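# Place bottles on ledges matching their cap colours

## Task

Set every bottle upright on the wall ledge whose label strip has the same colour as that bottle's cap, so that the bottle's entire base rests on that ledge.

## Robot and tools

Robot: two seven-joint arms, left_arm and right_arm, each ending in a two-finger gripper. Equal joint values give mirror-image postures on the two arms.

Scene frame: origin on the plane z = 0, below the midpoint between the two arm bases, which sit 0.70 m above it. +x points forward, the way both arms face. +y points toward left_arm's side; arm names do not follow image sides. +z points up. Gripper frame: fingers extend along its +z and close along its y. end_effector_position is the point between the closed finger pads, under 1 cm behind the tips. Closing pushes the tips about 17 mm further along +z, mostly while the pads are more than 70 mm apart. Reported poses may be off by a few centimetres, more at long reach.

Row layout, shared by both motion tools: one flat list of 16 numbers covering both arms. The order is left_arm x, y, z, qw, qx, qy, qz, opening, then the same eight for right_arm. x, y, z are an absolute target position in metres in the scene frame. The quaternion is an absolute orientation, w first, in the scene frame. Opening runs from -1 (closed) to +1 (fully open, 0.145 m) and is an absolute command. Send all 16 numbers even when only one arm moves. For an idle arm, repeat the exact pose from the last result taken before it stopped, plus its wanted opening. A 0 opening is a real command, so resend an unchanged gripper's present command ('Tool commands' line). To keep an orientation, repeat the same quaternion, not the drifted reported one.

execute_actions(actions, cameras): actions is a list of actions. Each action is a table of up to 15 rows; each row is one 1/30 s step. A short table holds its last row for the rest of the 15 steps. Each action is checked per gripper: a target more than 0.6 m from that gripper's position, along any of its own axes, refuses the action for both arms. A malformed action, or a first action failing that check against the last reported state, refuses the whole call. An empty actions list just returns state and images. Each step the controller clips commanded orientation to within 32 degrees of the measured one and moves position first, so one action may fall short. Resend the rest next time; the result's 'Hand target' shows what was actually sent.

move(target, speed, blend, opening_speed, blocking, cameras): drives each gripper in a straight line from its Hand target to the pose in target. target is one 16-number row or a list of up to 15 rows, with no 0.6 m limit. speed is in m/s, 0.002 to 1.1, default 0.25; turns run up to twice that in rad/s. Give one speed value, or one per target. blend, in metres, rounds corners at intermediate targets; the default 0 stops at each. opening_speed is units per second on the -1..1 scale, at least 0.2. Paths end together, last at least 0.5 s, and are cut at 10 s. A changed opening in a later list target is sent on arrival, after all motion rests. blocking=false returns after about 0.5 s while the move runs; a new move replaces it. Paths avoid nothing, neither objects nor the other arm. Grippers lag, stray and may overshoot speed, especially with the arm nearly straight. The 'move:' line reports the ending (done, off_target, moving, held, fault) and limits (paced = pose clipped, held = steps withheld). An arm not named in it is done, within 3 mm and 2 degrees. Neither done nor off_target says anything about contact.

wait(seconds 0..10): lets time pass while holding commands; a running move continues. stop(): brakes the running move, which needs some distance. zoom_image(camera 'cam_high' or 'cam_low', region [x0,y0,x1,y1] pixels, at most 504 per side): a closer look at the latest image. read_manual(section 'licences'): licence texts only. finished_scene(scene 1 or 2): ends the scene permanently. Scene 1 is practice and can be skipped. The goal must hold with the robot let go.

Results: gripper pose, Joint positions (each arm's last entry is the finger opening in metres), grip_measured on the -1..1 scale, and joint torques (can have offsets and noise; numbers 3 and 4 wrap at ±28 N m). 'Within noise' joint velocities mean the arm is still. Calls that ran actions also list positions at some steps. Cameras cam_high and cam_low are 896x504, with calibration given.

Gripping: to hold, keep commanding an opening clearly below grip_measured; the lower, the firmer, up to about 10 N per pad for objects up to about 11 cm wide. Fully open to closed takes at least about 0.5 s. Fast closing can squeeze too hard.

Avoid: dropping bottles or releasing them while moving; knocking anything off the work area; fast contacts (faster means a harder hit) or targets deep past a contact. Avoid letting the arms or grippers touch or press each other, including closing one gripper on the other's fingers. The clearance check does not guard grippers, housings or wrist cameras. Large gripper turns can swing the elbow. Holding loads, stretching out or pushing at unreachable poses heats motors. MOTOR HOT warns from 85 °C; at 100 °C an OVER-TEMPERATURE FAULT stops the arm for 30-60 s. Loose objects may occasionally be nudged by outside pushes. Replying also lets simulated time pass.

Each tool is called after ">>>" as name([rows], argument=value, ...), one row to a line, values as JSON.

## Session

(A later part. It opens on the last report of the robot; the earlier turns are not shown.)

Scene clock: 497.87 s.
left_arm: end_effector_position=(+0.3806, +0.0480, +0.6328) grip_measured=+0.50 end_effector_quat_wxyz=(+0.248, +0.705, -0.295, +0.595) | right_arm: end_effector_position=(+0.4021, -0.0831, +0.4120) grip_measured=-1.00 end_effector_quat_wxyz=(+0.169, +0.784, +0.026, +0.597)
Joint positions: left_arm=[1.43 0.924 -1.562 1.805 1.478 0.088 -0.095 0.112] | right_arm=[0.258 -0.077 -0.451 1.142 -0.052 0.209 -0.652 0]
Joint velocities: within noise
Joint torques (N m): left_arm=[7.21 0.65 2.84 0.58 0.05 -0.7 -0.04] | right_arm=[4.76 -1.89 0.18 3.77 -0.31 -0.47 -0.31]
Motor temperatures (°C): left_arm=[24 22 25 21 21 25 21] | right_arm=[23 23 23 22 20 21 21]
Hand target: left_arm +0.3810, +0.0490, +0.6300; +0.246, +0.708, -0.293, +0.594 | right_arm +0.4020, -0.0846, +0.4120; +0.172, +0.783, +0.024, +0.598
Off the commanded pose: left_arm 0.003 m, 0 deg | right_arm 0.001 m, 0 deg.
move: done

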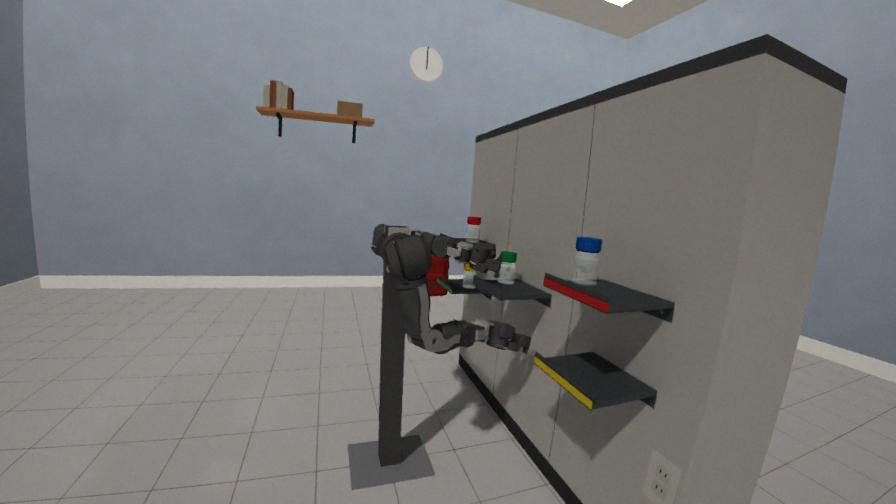

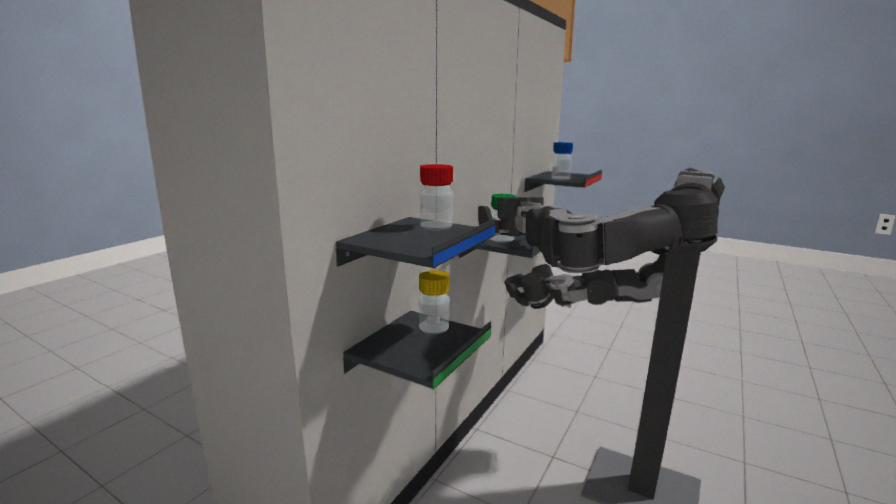

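>>> move([
  [0.381,0.049,0.630,0.246,0.7078,-0.2932,0.5939,-0.6,0.402,-0.0846,0.412,0.172,0.783,0.024,0.598,-1],
], opening_speed=0.7)

>>> zoom_image(camera="cam_high", region=[430, 210, 570, 320])

>>> zoom_image(camera="cam_low", region=[450, 170, 610, 290])

Scene clock: 518.23 s.
left_arm: end_effector_position=(+0.3818, +0.0492, +0.6330) grip_measured=-0.25 end_effector_quat_wxyz=(+0.245, +0.706, -0.293, +0.597) | right_arm: end_effector_position=(+0.4021, -0.0831, +0.4120) grip_measured=-1.00 end_effector_quat_wxyz=(+0.169, +0.784, +0.026, +0.597)
Joint positions: left_arm=[1.43 0.924 -1.562 1.804 1.477 0.086 -0.101 0.057] | right_arm=[0.258 -0.077 -0.451 1.142 -0.052 0.209 -0.652 0]
Joint velocities: within noise
Joint torques (N m): left_arm=[7.35 0.59 2.78 0.9 0.09 -0.65 0.13] | right_arm=[4.92 -1.99 0.18 3.77 -0.33 -0.47 -0.32]
Motor temperatures (°C): left_arm=[25 22 26 21 21 25 21] | right_arm=[23 23 22 22 20 21 21]
Hand target: left_arm +0.3810, +0.0490, +0.6300; +0.246, +0.708, -0.293, +0.594 | right_arm +0.4020, -0.0846, +0.4120; +0.172, +0.783, +0.024, +0.598
Off the commanded pose: left_arm 0.003 m, 0 deg | right_arm 0.001 m, 0 deg.
move: done

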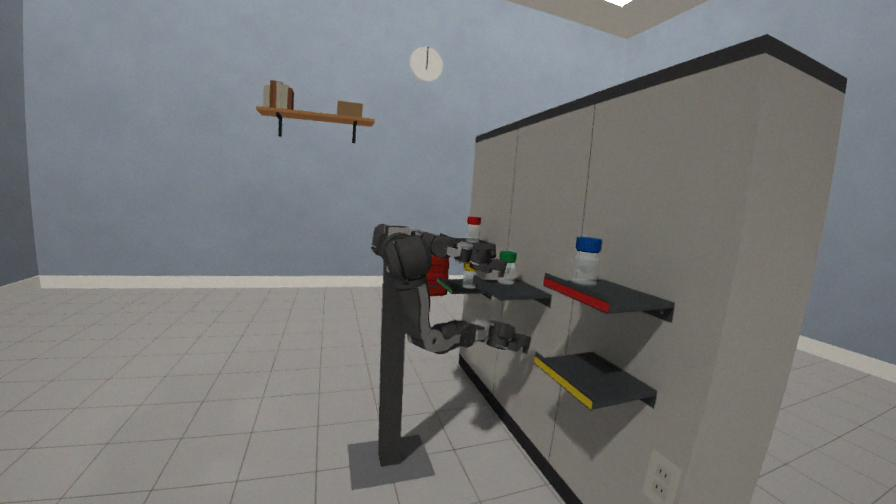

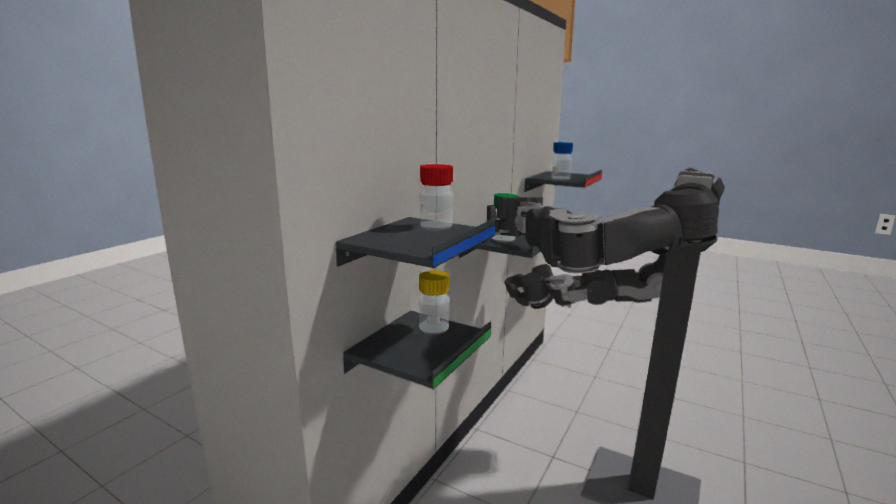

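Scaled by 3.600 from the camera's 896x504 image, which has a finer 1280x720 frame.

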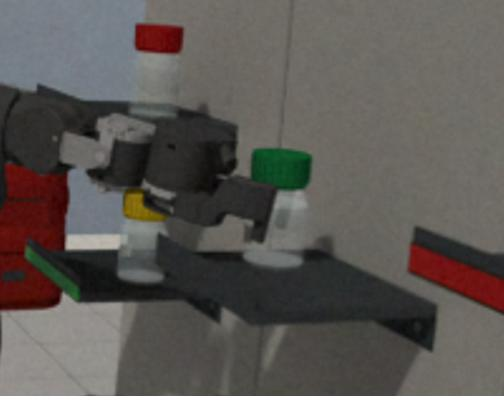

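Scaled by 3.150 from the camera's 896x504 image, which has a finer 1280x720 frame.

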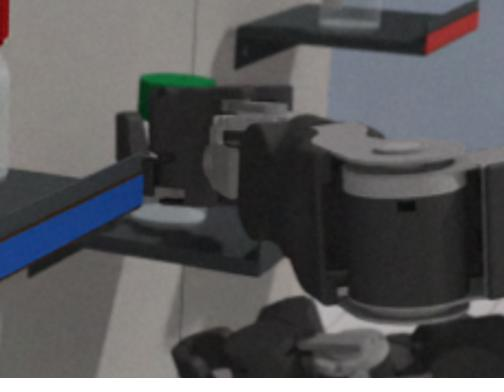

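>>> move([
  [0.381,0.049,0.675,0.246,0.7078,-0.2932,0.5939,-0.6,0.402,-0.0846,0.412,0.172,0.783,0.024,0.598,-1],
  [0.28,0.17,0.68,0.246,0.7078,-0.2932,0.5939,-0.6,0.402,-0.0846,0.412,0.172,0.783,0.024,0.598,-1],
], speed=0.15)

>>> move([
  [0.22,0.22,0.60,0.1116,0.7545,-0.133,0.633,-0.6,0.402,-0.0846,0.412,0.172,0.783,0.024,0.598,-1],
], speed=0.15)

Scene clock: 536.03 s.
left_arm: end_effector_position=(+0.2800, +0.1706, +0.6764) grip_measured=-0.25 end_effector_quat_wxyz=(+0.245, +0.714, -0.291, +0.588) | right_arm: end_effector_position=(+0.4021, -0.0831, +0.4120) grip_measured=-1.00 end_effector_quat_wxyz=(+0.169, +0.784, +0.026, +0.597)
Joint positions: left_arm=[1.567 1.711 -1.51 2.129 1.54 0.228 0.371 0.057] | right_arm=[0.258 -0.077 -0.451 1.142 -0.052 0.209 -0.652 0]
Joint velocities: within noise
Joint torques (N m): left_arm=[4.47 0.15 3.3 0.14 0.36 -0.91 0.2] | right_arm=[4.71 -2.07 0.16 3.79 -0.31 -0.47 -0.32]
Motor temperatures (°C): left_arm=[26 22 26 21 21 25 21] | right_arm=[23 23 22 22 20 21 21]
Hand target: left_arm +0.2800, +0.1700, +0.6800; +0.246, +0.708, -0.293, +0.594 | right_arm +0.4020, -0.0846, +0.4120; +0.172, +0.783, +0.024, +0.598
Off the commanded pose: left_arm 0.004 m, 1 deg | right_arm 0.001 m, 0 deg.
move: off_target (left_arm)

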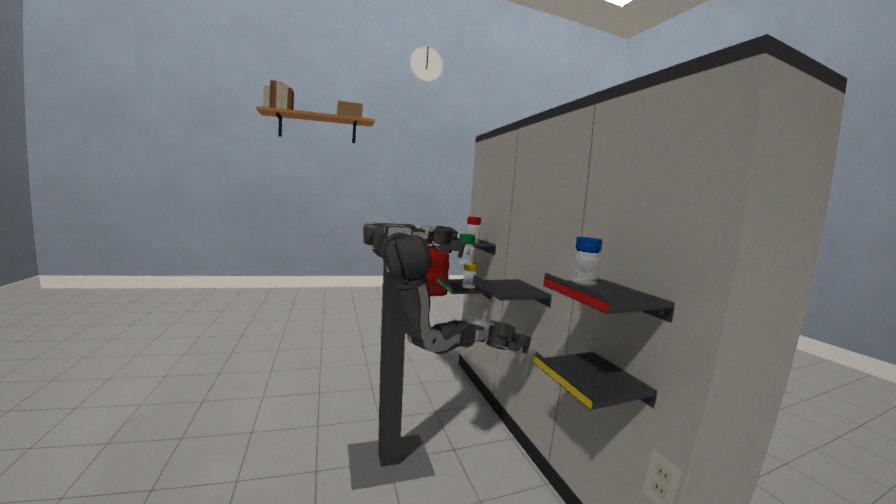

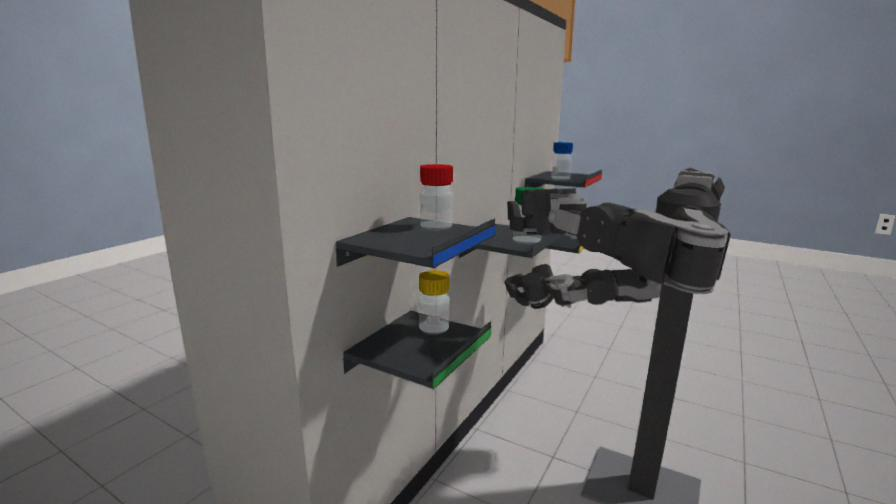

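Scene clock: 538.23 s.
left_arm: end_effector_position=(+0.2208, +0.2201, +0.5977) grip_measured=-0.25 end_effector_quat_wxyz=(+0.108, +0.730, -0.123, +0.664) | right_arm: end_effector_position=(+0.4021, -0.0831, +0.4120) grip_measured=-1.00 end_effector_quat_wxyz=(+0.169, +0.784, +0.026, +0.597)
Joint positions: left_arm=[0.667 2.011 -1.563 2.39 1.162 -0.718 -0.225 0.057] | right_arm=[0.258 -0.077 -0.451 1.142 -0.052 0.209 -0.652 0]
Joint velocities: within noise
Joint torques (N m): left_arm=[0.96 4.13 1.09 2.56 -0.04 -1 -0.06] | right_arm=[4.92 -1.99 0.16 3.69 -0.34 -0.46 -0.32]
Motor temperatures (°C): left_arm=[25 22 26 21 21 25 21] | right_arm=[23 23 22 22 20 21 21]
Hand target: left_arm +0.2207, +0.2196, +0.5993; +0.109, +0.727, -0.121, +0.667 | right_arm +0.4020, -0.0846, +0.4120; +0.172, +0.783, +0.024, +0.598
Off the commanded pose: left_arm 0.002 m, 5 deg | right_arm 0.001 m, 0 deg.
joint read past its limit (left arm) — joint 2 (shoulder roll), upper limit.
joint sent to its limit (left arm) — joint 2 (shoulder roll), upper limit. The joint targets are off in orientation, not in position.
move: off_target (left_arm)

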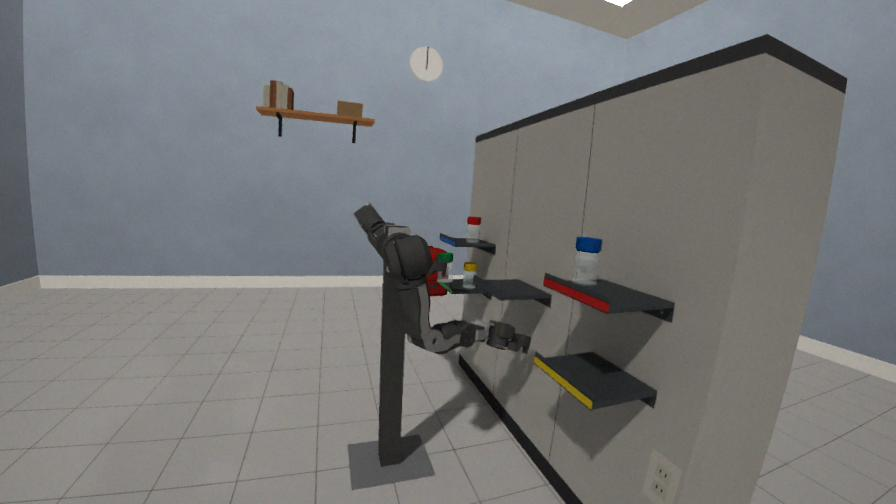

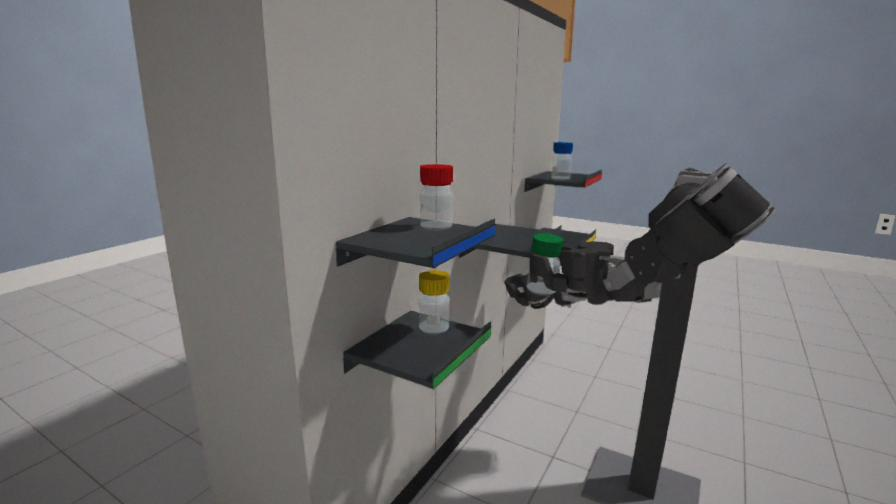

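>>> move([
  [0.225,0.32,0.58,-0.0,0.7661,0.0,0.6428,-0.6,0.402,-0.0846,0.412,0.172,0.783,0.024,0.598,-1],
  [0.225,0.415,0.57,-0.1116,0.7545,0.133,0.633,-0.6,0.402,-0.0846,0.412,0.172,0.783,0.024,0.598,-1],
], speed=0.15)

Scene clock: 560.43 s.
left_arm: end_effector_position=(+0.2252, +0.4139, +0.5696) grip_measured=-0.25 end_effector_quat_wxyz=(-0.137, +0.750, +0.119, +0.636) | right_arm: end_effector_position=(+0.4021, -0.0831, +0.4120) grip_measured=-1.00 end_effector_quat_wxyz=(+0.169, +0.784, +0.026, +0.597)
Joint positions: left_arm=[0.623 1.989 -1.564 1.985 1.584 -0.778 -0.354 0.057] | right_arm=[0.258 -0.077 -0.451 1.142 -0.052 0.209 -0.652 0]
Joint velocities: within noise
Joint torques (N m): left_arm=[2.15 5.5 1.31 0.25 0.07 -0.82 -0.06] | right_arm=[4.73 -2.1 0.13 3.63 -0.32 -0.45 -0.33]
Motor temperatures (°C): left_arm=[23 22 25 21 21 26 21] | right_arm=[23 23 22 22 20 21 21]
Hand target: left_arm +0.2250, +0.4148, +0.5699; -0.138, +0.748, +0.123, +0.638 | right_arm +0.4020, -0.0846, +0.4120; +0.172, +0.783, +0.024, +0.598
Off the commanded pose: left_arm 0.001 m, 3 deg | right_arm 0.001 m, 0 deg.
joint sent to its limit (left arm) — joint 3 (upper arm roll), lower limit; joint 5 (forearm roll), upper limit. The joint targets are off in orientation, not in position.
move: off_target (left_arm)

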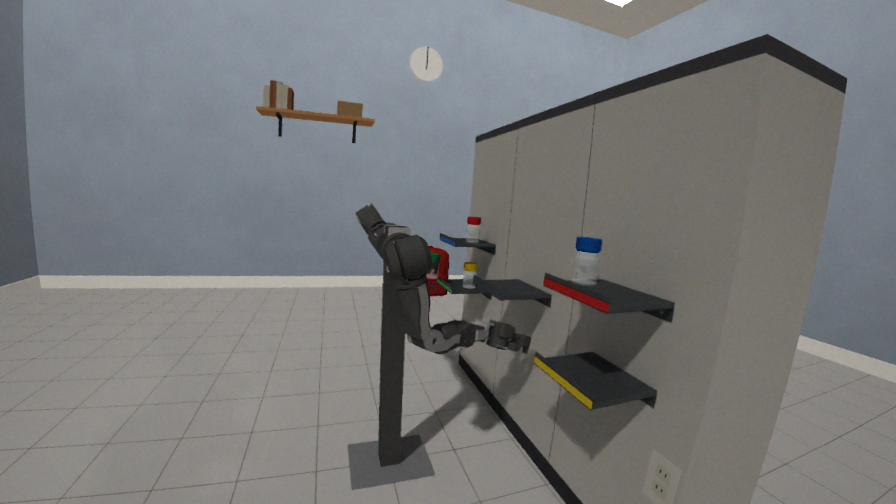

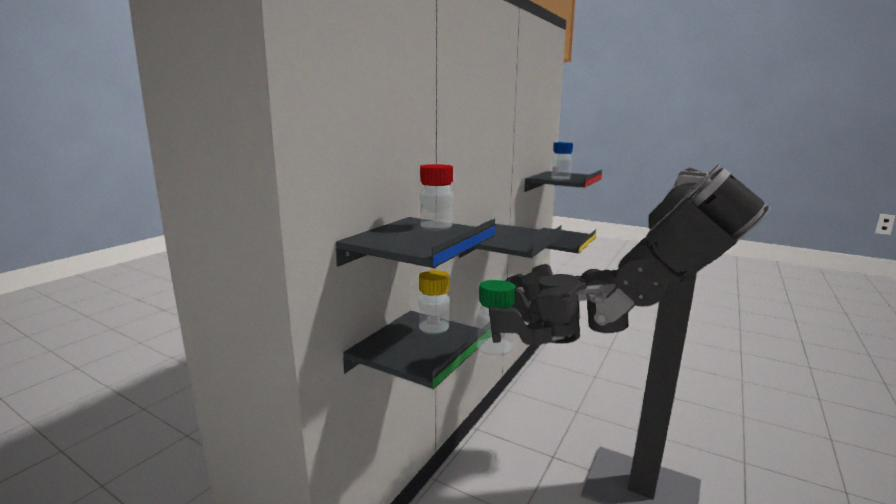

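>>> move([
  [0.30,0.442,0.568,-0.1116,0.7545,0.133,0.633,-0.6,0.402,-0.0846,0.412,0.172,0.783,0.024,0.598,-1],
], speed=0.1)

Scene clock: 576.43 s.
left_arm: end_effector_position=(+0.3004, +0.4417, +0.5675) grip_measured=-0.25 end_effector_quat_wxyz=(-0.144, +0.752, +0.113, +0.633) | right_arm: end_effector_position=(+0.4021, -0.0831, +0.4120) grip_measured=-1.00 end_effector_quat_wxyz=(+0.169, +0.784, +0.026, +0.597)
Joint positions: left_arm=[0.959 1.722 -1.563 1.667 1.584 -0.431 -0.313 0.057] | right_arm=[0.258 -0.077 -0.451 1.142 -0.052 0.209 -0.652 0]
Joint velocities: within noise
Joint torques (N m): left_arm=[4.05 4.97 2.25 0.02 0.06 -0.81 0.2] | right_arm=[4.81 -2.12 0.17 3.79 -0.34 -0.48 -0.29]
Motor temperatures (°C): left_arm=[23 23 25 21 21 26 21] | right_arm=[23 23 22 22 20 21 21]
Hand target: left_arm +0.3000, +0.4418, +0.5680; -0.143, +0.751, +0.113, +0.635 | right_arm +0.4020, -0.0846, +0.4120; +0.172, +0.783, +0.024, +0.598
Off the commanded pose: left_arm 0.001 m, 4 deg | right_arm 0.001 m, 0 deg.
joint sent to its limit (left arm) — joint 3 (upper arm roll), lower limit; joint 5 (forearm roll), upper limit. The joint targets are off in orientation, not in position.
move: off_target (left_arm)

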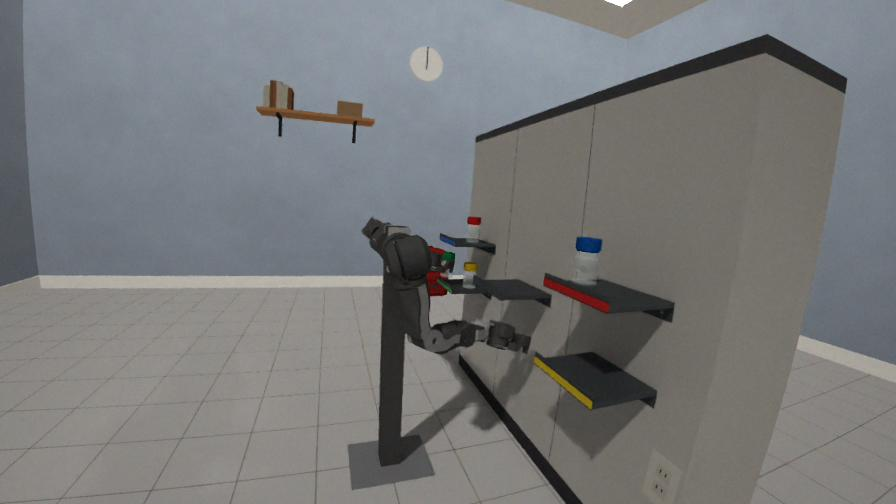

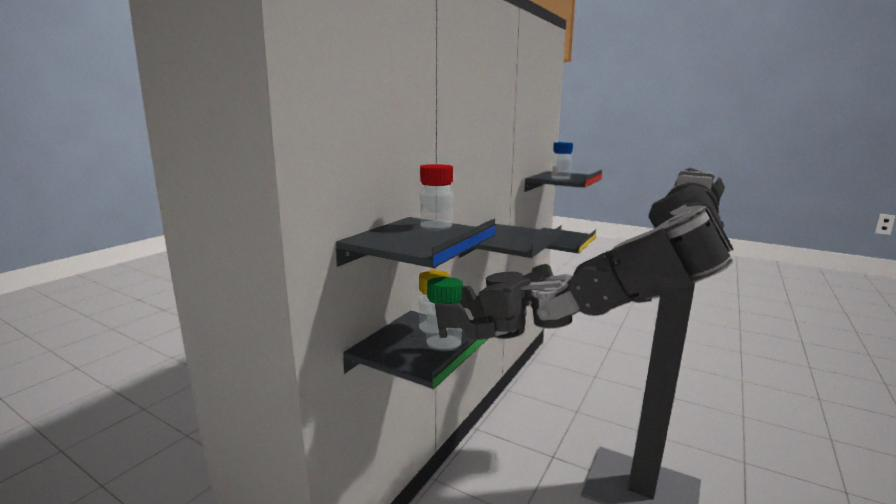

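>>> move([
  [0.375,0.470,0.56,-0.1116,0.7545,0.133,0.633,-0.6,0.402,-0.0846,0.412,0.172,0.783,0.024,0.598,-1],
], speed=0.1)

>>> zoom_image(camera="cam_low", region=[330, 260, 510, 390])

Scene clock: 582.50 s.
left_arm: end_effector_position=(+0.3737, +0.4711, +0.5577) grip_measured=-0.25 end_effector_quat_wxyz=(-0.114, +0.757, +0.135, +0.629) | right_arm: end_effector_position=(+0.4021, -0.0831, +0.4120) grip_measured=-1.00 end_effector_quat_wxyz=(+0.169, +0.784, +0.026, +0.597)
Joint positions: left_arm=[0.717 1.382 -1.067 1.191 1.583 -0.185 -0.121 0.057] | right_arm=[0.258 -0.077 -0.451 1.142 -0.052 0.209 -0.652 0]
Joint velocities: within noise
Joint torques (N m): left_arm=[6.42 6.13 3.41 0.35 0 -0.83 0.25] | right_arm=[4.79 -2.02 0.09 3.73 -0.31 -0.48 -0.3]
Motor temperatures (°C): left_arm=[23 23 25 21 21 26 21] | right_arm=[23 23 22 22 20 21 21]
Hand target: left_arm +0.3750, +0.4700, +0.5599; -0.112, +0.755, +0.133, +0.633 | right_arm +0.4020, -0.0846, +0.4120; +0.172, +0.783, +0.024, +0.598
Off the commanded pose: left_arm 0.003 m, 1 deg | right_arm 0.001 m, 0 deg.
move: done

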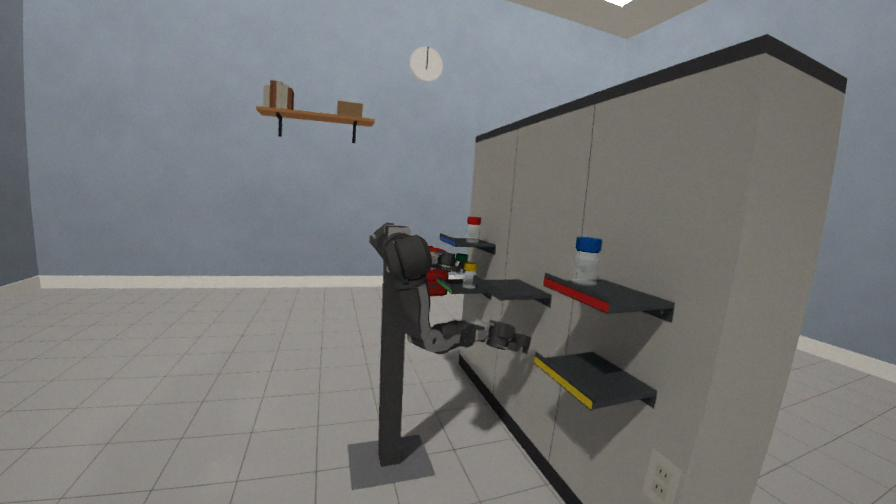

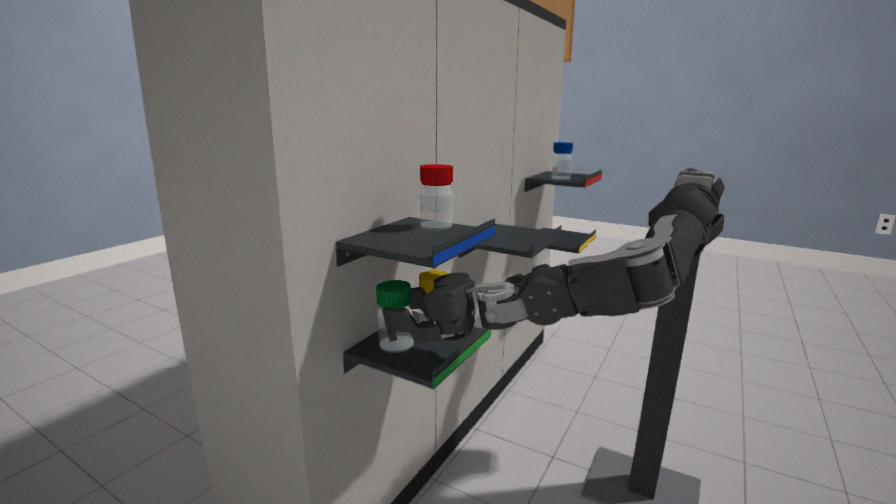

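Scaled by 2.800 from the camera's 896x504 image, which has a finer 1280x720 frame.

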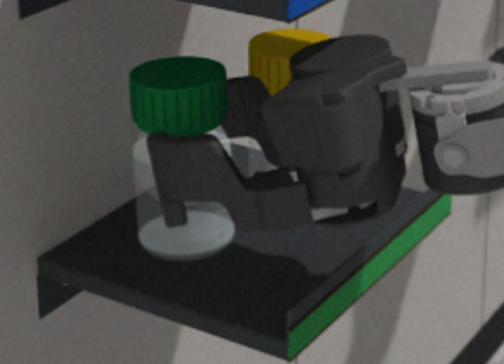

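>>> move([
  [0.375,0.466,0.538,-0.1116,0.7545,0.133,0.633,-0.6,0.402,-0.0846,0.412,0.172,0.783,0.024,0.598,-1],
], speed=0.05, cameras=["cam_low"])

>>> zoom_image(camera="cam_low", region=[330, 260, 510, 390])

Scene clock: 592.97 s.
left_arm: end_effector_position=(+0.3744, +0.4681, +0.5403) grip_measured=-0.25 end_effector_quat_wxyz=(-0.114, +0.754, +0.135, +0.633) | right_arm: end_effector_position=(+0.4021, -0.0831, +0.4120) grip_measured=-1.00 end_effector_quat_wxyz=(+0.169, +0.784, +0.026, +0.597)
Joint positions: left_arm=[0.673 1.337 -1.069 1.156 1.573 -0.248 -0.121 0.057] | right_arm=[0.258 -0.077 -0.451 1.142 -0.052 0.209 -0.652 0]
Joint velocities: within noise
Joint torques (N m): left_arm=[5.24 5.53 2.52 0.23 0.01 -0.81 0.21] | right_arm=[4.76 -1.99 0.12 3.66 -0.33 -0.47 -0.32]
Motor temperatures (°C): left_arm=[24 24 25 21 21 26 21] | right_arm=[23 23 22 22 20 21 21]
Hand target: left_arm +0.3750, +0.4659, +0.5379; -0.112, +0.755, +0.133, +0.633 | right_arm +0.4020, -0.0846, +0.4120; +0.172, +0.783, +0.024, +0.598
Off the commanded pose: left_arm 0.003 m, 0 deg | right_arm 0.001 m, 0 deg.
move: done
Images, in order (width x height): cam_low 896x504.

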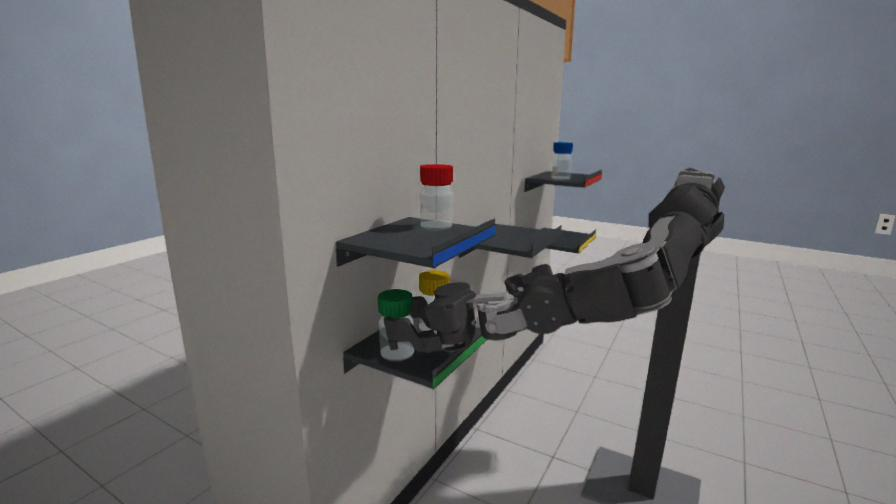

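Scaled by 2.800 from the camera's 896x504 image, which has a finer 1280x720 frame.

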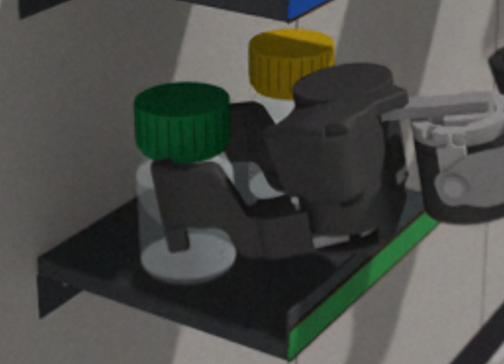

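>>> move([
  [0.375,0.466,0.533,-0.1116,0.7545,0.133,0.633,-0.6,0.402,-0.0846,0.412,0.172,0.783,0.024,0.598,-1],
], speed=0.03, cameras=[])

>>> move([
  [0.375,0.466,0.528,-0.1116,0.7545,0.133,0.633,-0.6,0.402,-0.0846,0.412,0.172,0.783,0.024,0.598,-1],
], speed=0.03, cameras=["cam_low"])

>>> zoom_image(camera="cam_low", region=[330, 260, 510, 390])

Scene clock: 602.90 s.
left_arm: end_effector_position=(+0.3752, +0.4689, +0.5399) grip_measured=-0.25 end_effector_quat_wxyz=(-0.115, +0.748, +0.136, +0.639) | right_arm: end_effector_position=(+0.4021, -0.0831, +0.4120) grip_measured=-1.00 end_effector_quat_wxyz=(+0.169, +0.784, +0.026, +0.597)
Joint positions: left_arm=[0.669 1.326 -1.069 1.141 1.572 -0.272 -0.116 0.057] | right_arm=[0.258 -0.077 -0.451 1.142 -0.052 0.209 -0.652 0]
Joint velocities: within noise
Joint torques (N m): left_arm=[4.65 5.1 1.8 0.08 0.03 -0.48 0.21] | right_arm=[4.73 -1.96 0.18 3.66 -0.32 -0.48 -0.31]
Motor temperatures (°C): left_arm=[24 24 25 21 21 26 21] | right_arm=[23 23 22 22 20 21 21]
Hand target: left_arm +0.3749, +0.4660, +0.5330; -0.112, +0.754, +0.133, +0.633 | right_arm +0.4020, -0.0846, +0.4120; +0.172, +0.783, +0.024, +0.598
Off the commanded pose: left_arm 0.007 m, 1 deg | right_arm 0.001 m, 0 deg.
move: off_target (left_arm)
No camera images: "cameras" was empty.

Scene clock: 603.67 s.
left_arm: end_effector_position=(+0.3754, +0.4701, +0.5391) grip_measured=-0.25 end_effector_quat_wxyz=(-0.117, +0.742, +0.136, +0.646) | right_arm: end_effector_position=(+0.4021, -0.0831, +0.4120) grip_measured=-1.00 end_effector_quat_wxyz=(+0.169, +0.784, +0.026, +0.597)
Joint positions: left_arm=[0.667 1.317 -1.076 1.127 1.572 -0.3 -0.111 0.057] | right_arm=[0.258 -0.077 -0.451 1.142 -0.052 0.209 -0.652 0]
Joint velocities: within noise
Joint torques (N m): left_arm=[4.39 4.58 1.25 0.08 0.08 -0.05 0.21] | right_arm=[4.84 -1.83 0.2 3.71 -0.32 -0.48 -0.3]
Motor temperatures (°C): left_arm=[24 24 25 21 21 26 21] | right_arm=[23 23 22 22 20 21 21]
Hand target: left_arm +0.3747, +0.4660, +0.5282; -0.112, +0.754, +0.133, +0.633 | right_arm +0.4020, -0.0846, +0.4120; +0.172, +0.783, +0.024, +0.598
Off the commanded pose: left_arm 0.012 m, 2 deg | right_arm 0.001 m, 0 deg.
move: off_target (left_arm)
Images, in order (width x height): cam_low 896x504.

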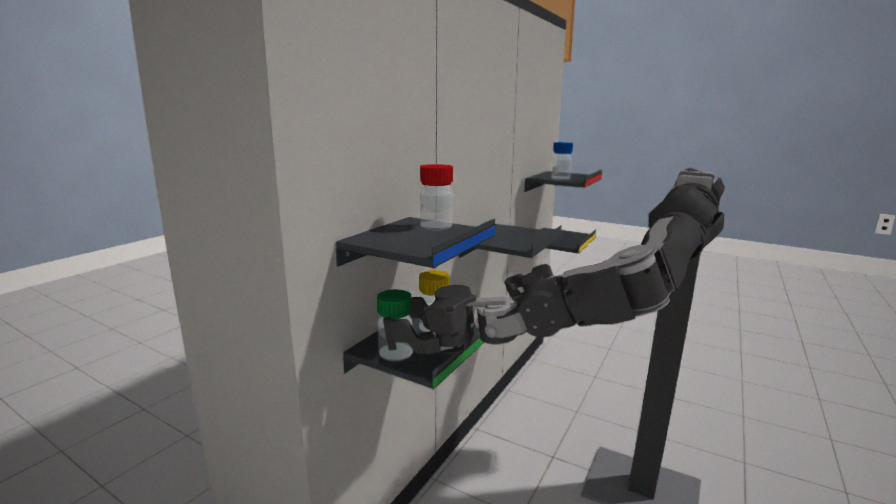

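Scaled by 2.800 from the camera's 896x504 image, which has a finer 1280x720 frame.

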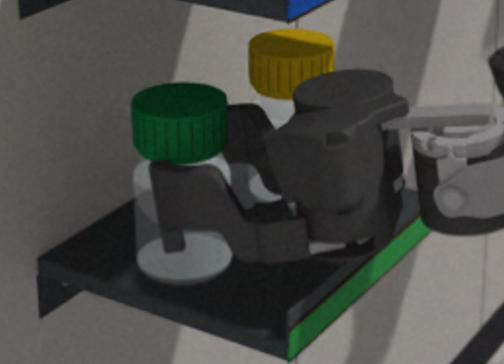

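>>> move([
  [0.375,0.467,0.538,-0.1116,0.7545,0.133,0.633,-0.6,0.402,-0.0846,0.412,0.172,0.783,0.024,0.598,-1],
  [0.375,0.467,0.538,-0.1116,0.7545,0.133,0.633,0.0,0.402,-0.0846,0.412,0.172,0.783,0.024,0.598,-1],
], speed=0.03, opening_speed=0.5, cameras=["cam_low"])

>>> zoom_image(camera="cam_low", region=[330, 260, 510, 390])

Scene clock: 613.13 s.
left_arm: end_effector_position=(+0.3753, +0.4669, +0.5387) grip_measured=+0.00 end_effector_quat_wxyz=(-0.112, +0.753, +0.133, +0.634) | right_arm: end_effector_position=(+0.4021, -0.0831, +0.4120) grip_measured=-1.00 end_effector_quat_wxyz=(+0.169, +0.784, +0.026, +0.597)
Joint positions: left_arm=[0.676 1.331 -1.076 1.148 1.573 -0.257 -0.111 0.076] | right_arm=[0.258 -0.077 -0.451 1.142 -0.052 0.209 -0.652 0]
Joint velocities: within noise
Joint torques (N m): left_arm=[5.95 6.69 2.84 0.57 0.11 -0.55 0.1] | right_arm=[4.73 -1.91 0.14 3.77 -0.31 -0.45 -0.29]
Motor temperatures (°C): left_arm=[24 24 25 21 21 25 21] | right_arm=[23 23 22 22 20 21 21]
Hand target: left_arm +0.3750, +0.4670, +0.5381; -0.112, +0.754, +0.133, +0.633 | right_arm +0.4020, -0.0846, +0.4120; +0.172, +0.783, +0.024, +0.598
Off the commanded pose: left_arm 0.001 m, 0 deg | right_arm 0.001 m, 0 deg.
move: done
Images, in order (width x height): cam_low 896x504.

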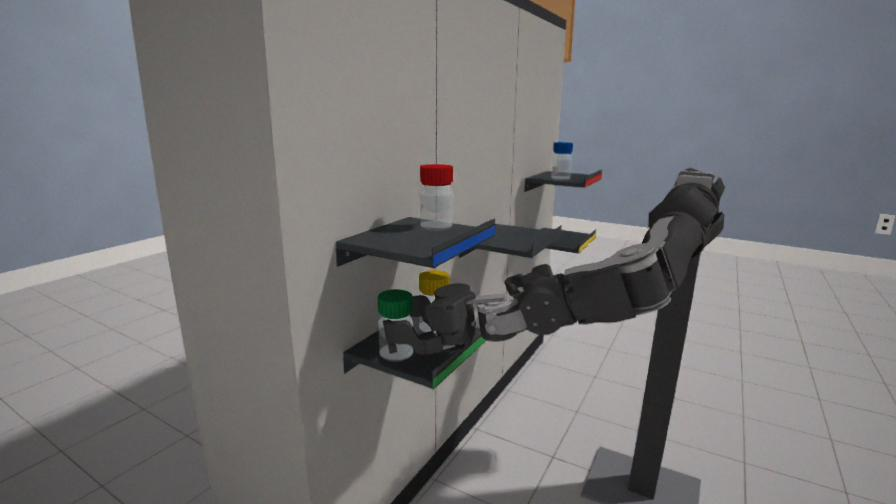

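Scaled by 2.800 from the camera's 896x504 image, which has a finer 1280x720 frame.

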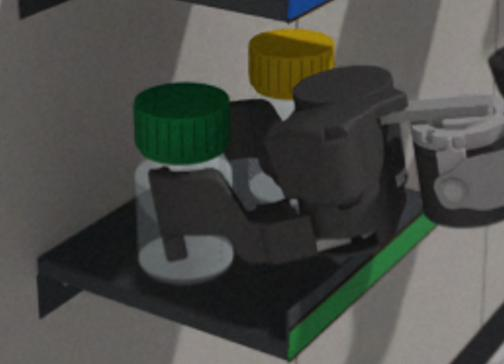

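>>> move([
  [0.25,0.42,0.565,-0.1116,0.7545,0.133,0.633,0.0,0.402,-0.0846,0.412,0.172,0.783,0.024,0.598,-1],
  [0.24,0.37,0.56,0,0.7661,0,0.6428,0.1,0.402,-0.0846,0.412,0.172,0.783,0.024,0.598,-1],
], speed=0.15)

Scene clock: 660.40 s.
left_arm: end_effector_position=(+0.2413, +0.3692, +0.5604) grip_measured=+0.10 end_effector_quat_wxyz=(-0.011, +0.765, -0.004, +0.644) | right_arm: end_effector_position=(+0.4021, -0.0831, +0.4120) grip_measured=-1.00 end_effector_quat_wxyz=(+0.169, +0.784, +0.026, +0.597)
Joint positions: left_arm=[0.627 1.946 -1.564 1.904 1.585 -0.767 0.026 0.083] | right_arm=[0.258 -0.077 -0.451 1.142 -0.052 0.209 -0.652 0]
Joint velocities: within noise
Joint torques (N m): left_arm=[1.2 6.55 1.35 0.06 0.16 -0.7 0.24] | right_arm=[4.81 -1.96 0.06 3.75 -0.32 -0.47 -0.32]
Motor temperatures (°C): left_arm=[24 25 26 21 21 25 21] | right_arm=[23 23 22 22 20 21 21]
Hand target: left_arm +0.2400, +0.3697, +0.5598; -0.011, +0.766, -0.005, +0.643 | right_arm +0.4020, -0.0846, +0.4120; +0.172, +0.783, +0.024, +0.598
Off the commanded pose: left_arm 0.002 m, 1 deg | right_arm 0.001 m, 0 deg.
joint sent to its limit (left arm) — joint 3 (upper arm roll), lower limit; joint 5 (forearm roll), upper limit. The joint targets still meet the commanded pose.
move: done

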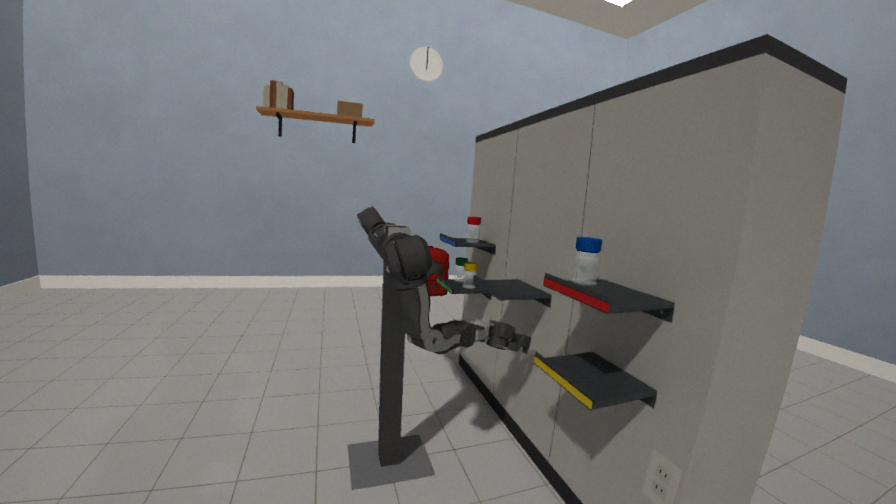

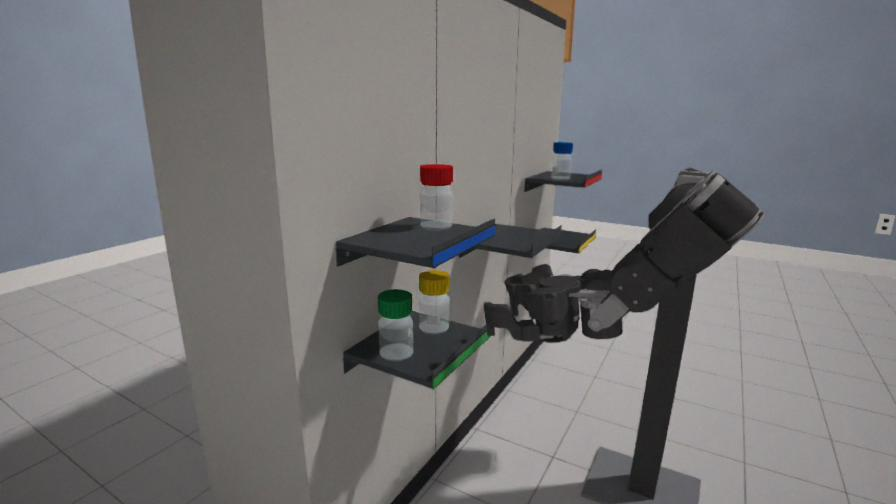

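>>> move([
  [0.32,0.366,0.555,0,0.7661,0,0.6428,0.1,0.402,-0.0846,0.412,0.172,0.783,0.024,0.598,-1],
  [0.375,0.364,0.540,0,0.7661,0,0.6428,0.1,0.402,-0.0846,0.412,0.172,0.783,0.024,0.598,-1],
], speed=0.12, blend=0.01)

>>> zoom_image(camera="cam_low", region=[330, 260, 510, 390])

>>> zoom_image(camera="cam_high", region=[430, 210, 570, 320])

Scene clock: 670.30 s.
left_arm: end_effector_position=(+0.3751, +0.3638, +0.5395) grip_measured=+0.10 end_effector_quat_wxyz=(+0.000, +0.766, +0.002, +0.643) | right_arm: end_effector_position=(+0.4021, -0.0831, +0.4120) grip_measured=-1.00 end_effector_quat_wxyz=(+0.169, +0.784, +0.026, +0.597)
Joint positions: left_arm=[0.798 1.409 -1.3 1.449 1.519 -0.33 -0.037 0.083] | right_arm=[0.258 -0.077 -0.451 1.142 -0.052 0.209 -0.652 0]
Joint velocities: within noise
Joint torques (N m): left_arm=[6 5.53 3.19 0.51 0.07 -0.54 0.2] | right_arm=[4.92 -1.99 0.17 3.62 -0.32 -0.47 -0.3]
Motor temperatures (°C): left_arm=[24 25 25 21 21 25 21] | right_arm=[24 23 22 22 20 21 21]
Hand target: left_arm +0.3750, +0.3640, +0.5400; +0.000, +0.766, +0.000, +0.643 | right_arm +0.4020, -0.0846, +0.4120; +0.172, +0.783, +0.024, +0.598
Off the commanded pose: left_arm 0.001 m, 0 deg | right_arm 0.001 m, 0 deg.
move: done

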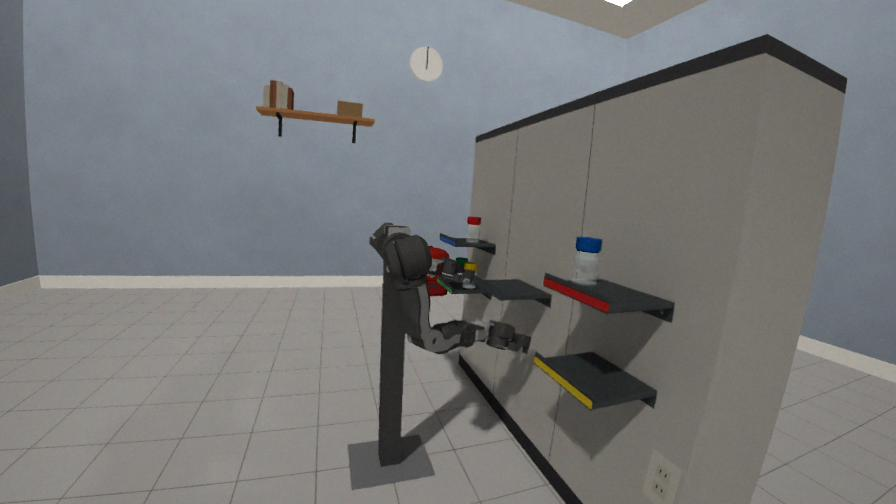

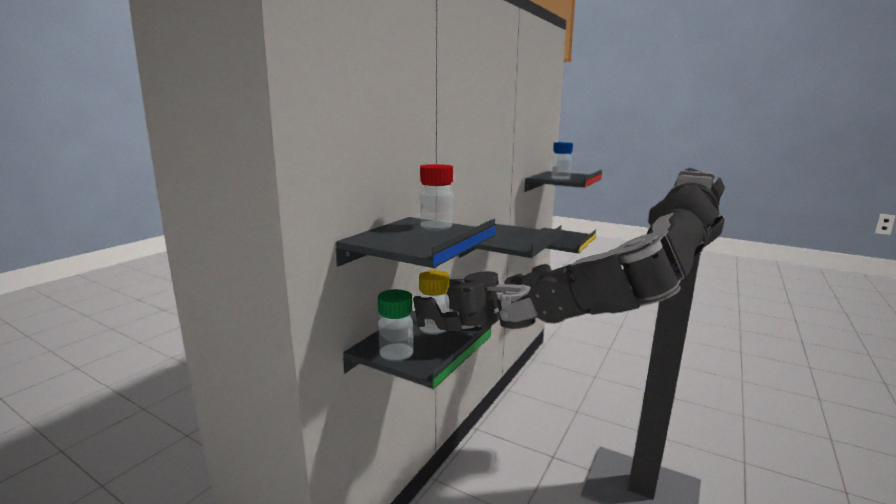

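Scaled by 2.800 from the camera's 896x504 image, which has a finer 1280x720 frame.

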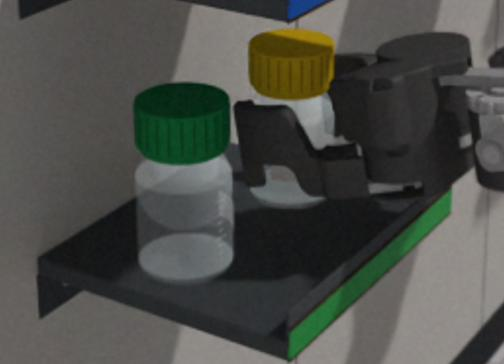

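Scaled by 3.600 from the camera's 896x504 image, which has a finer 1280x720 frame.

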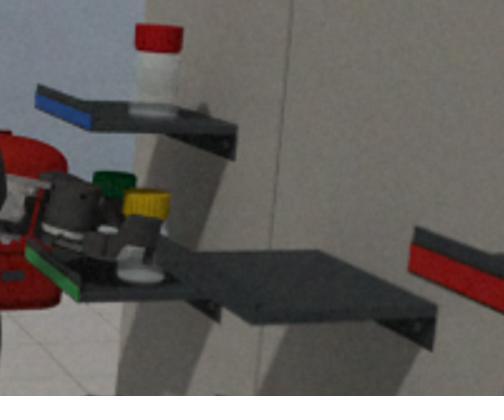

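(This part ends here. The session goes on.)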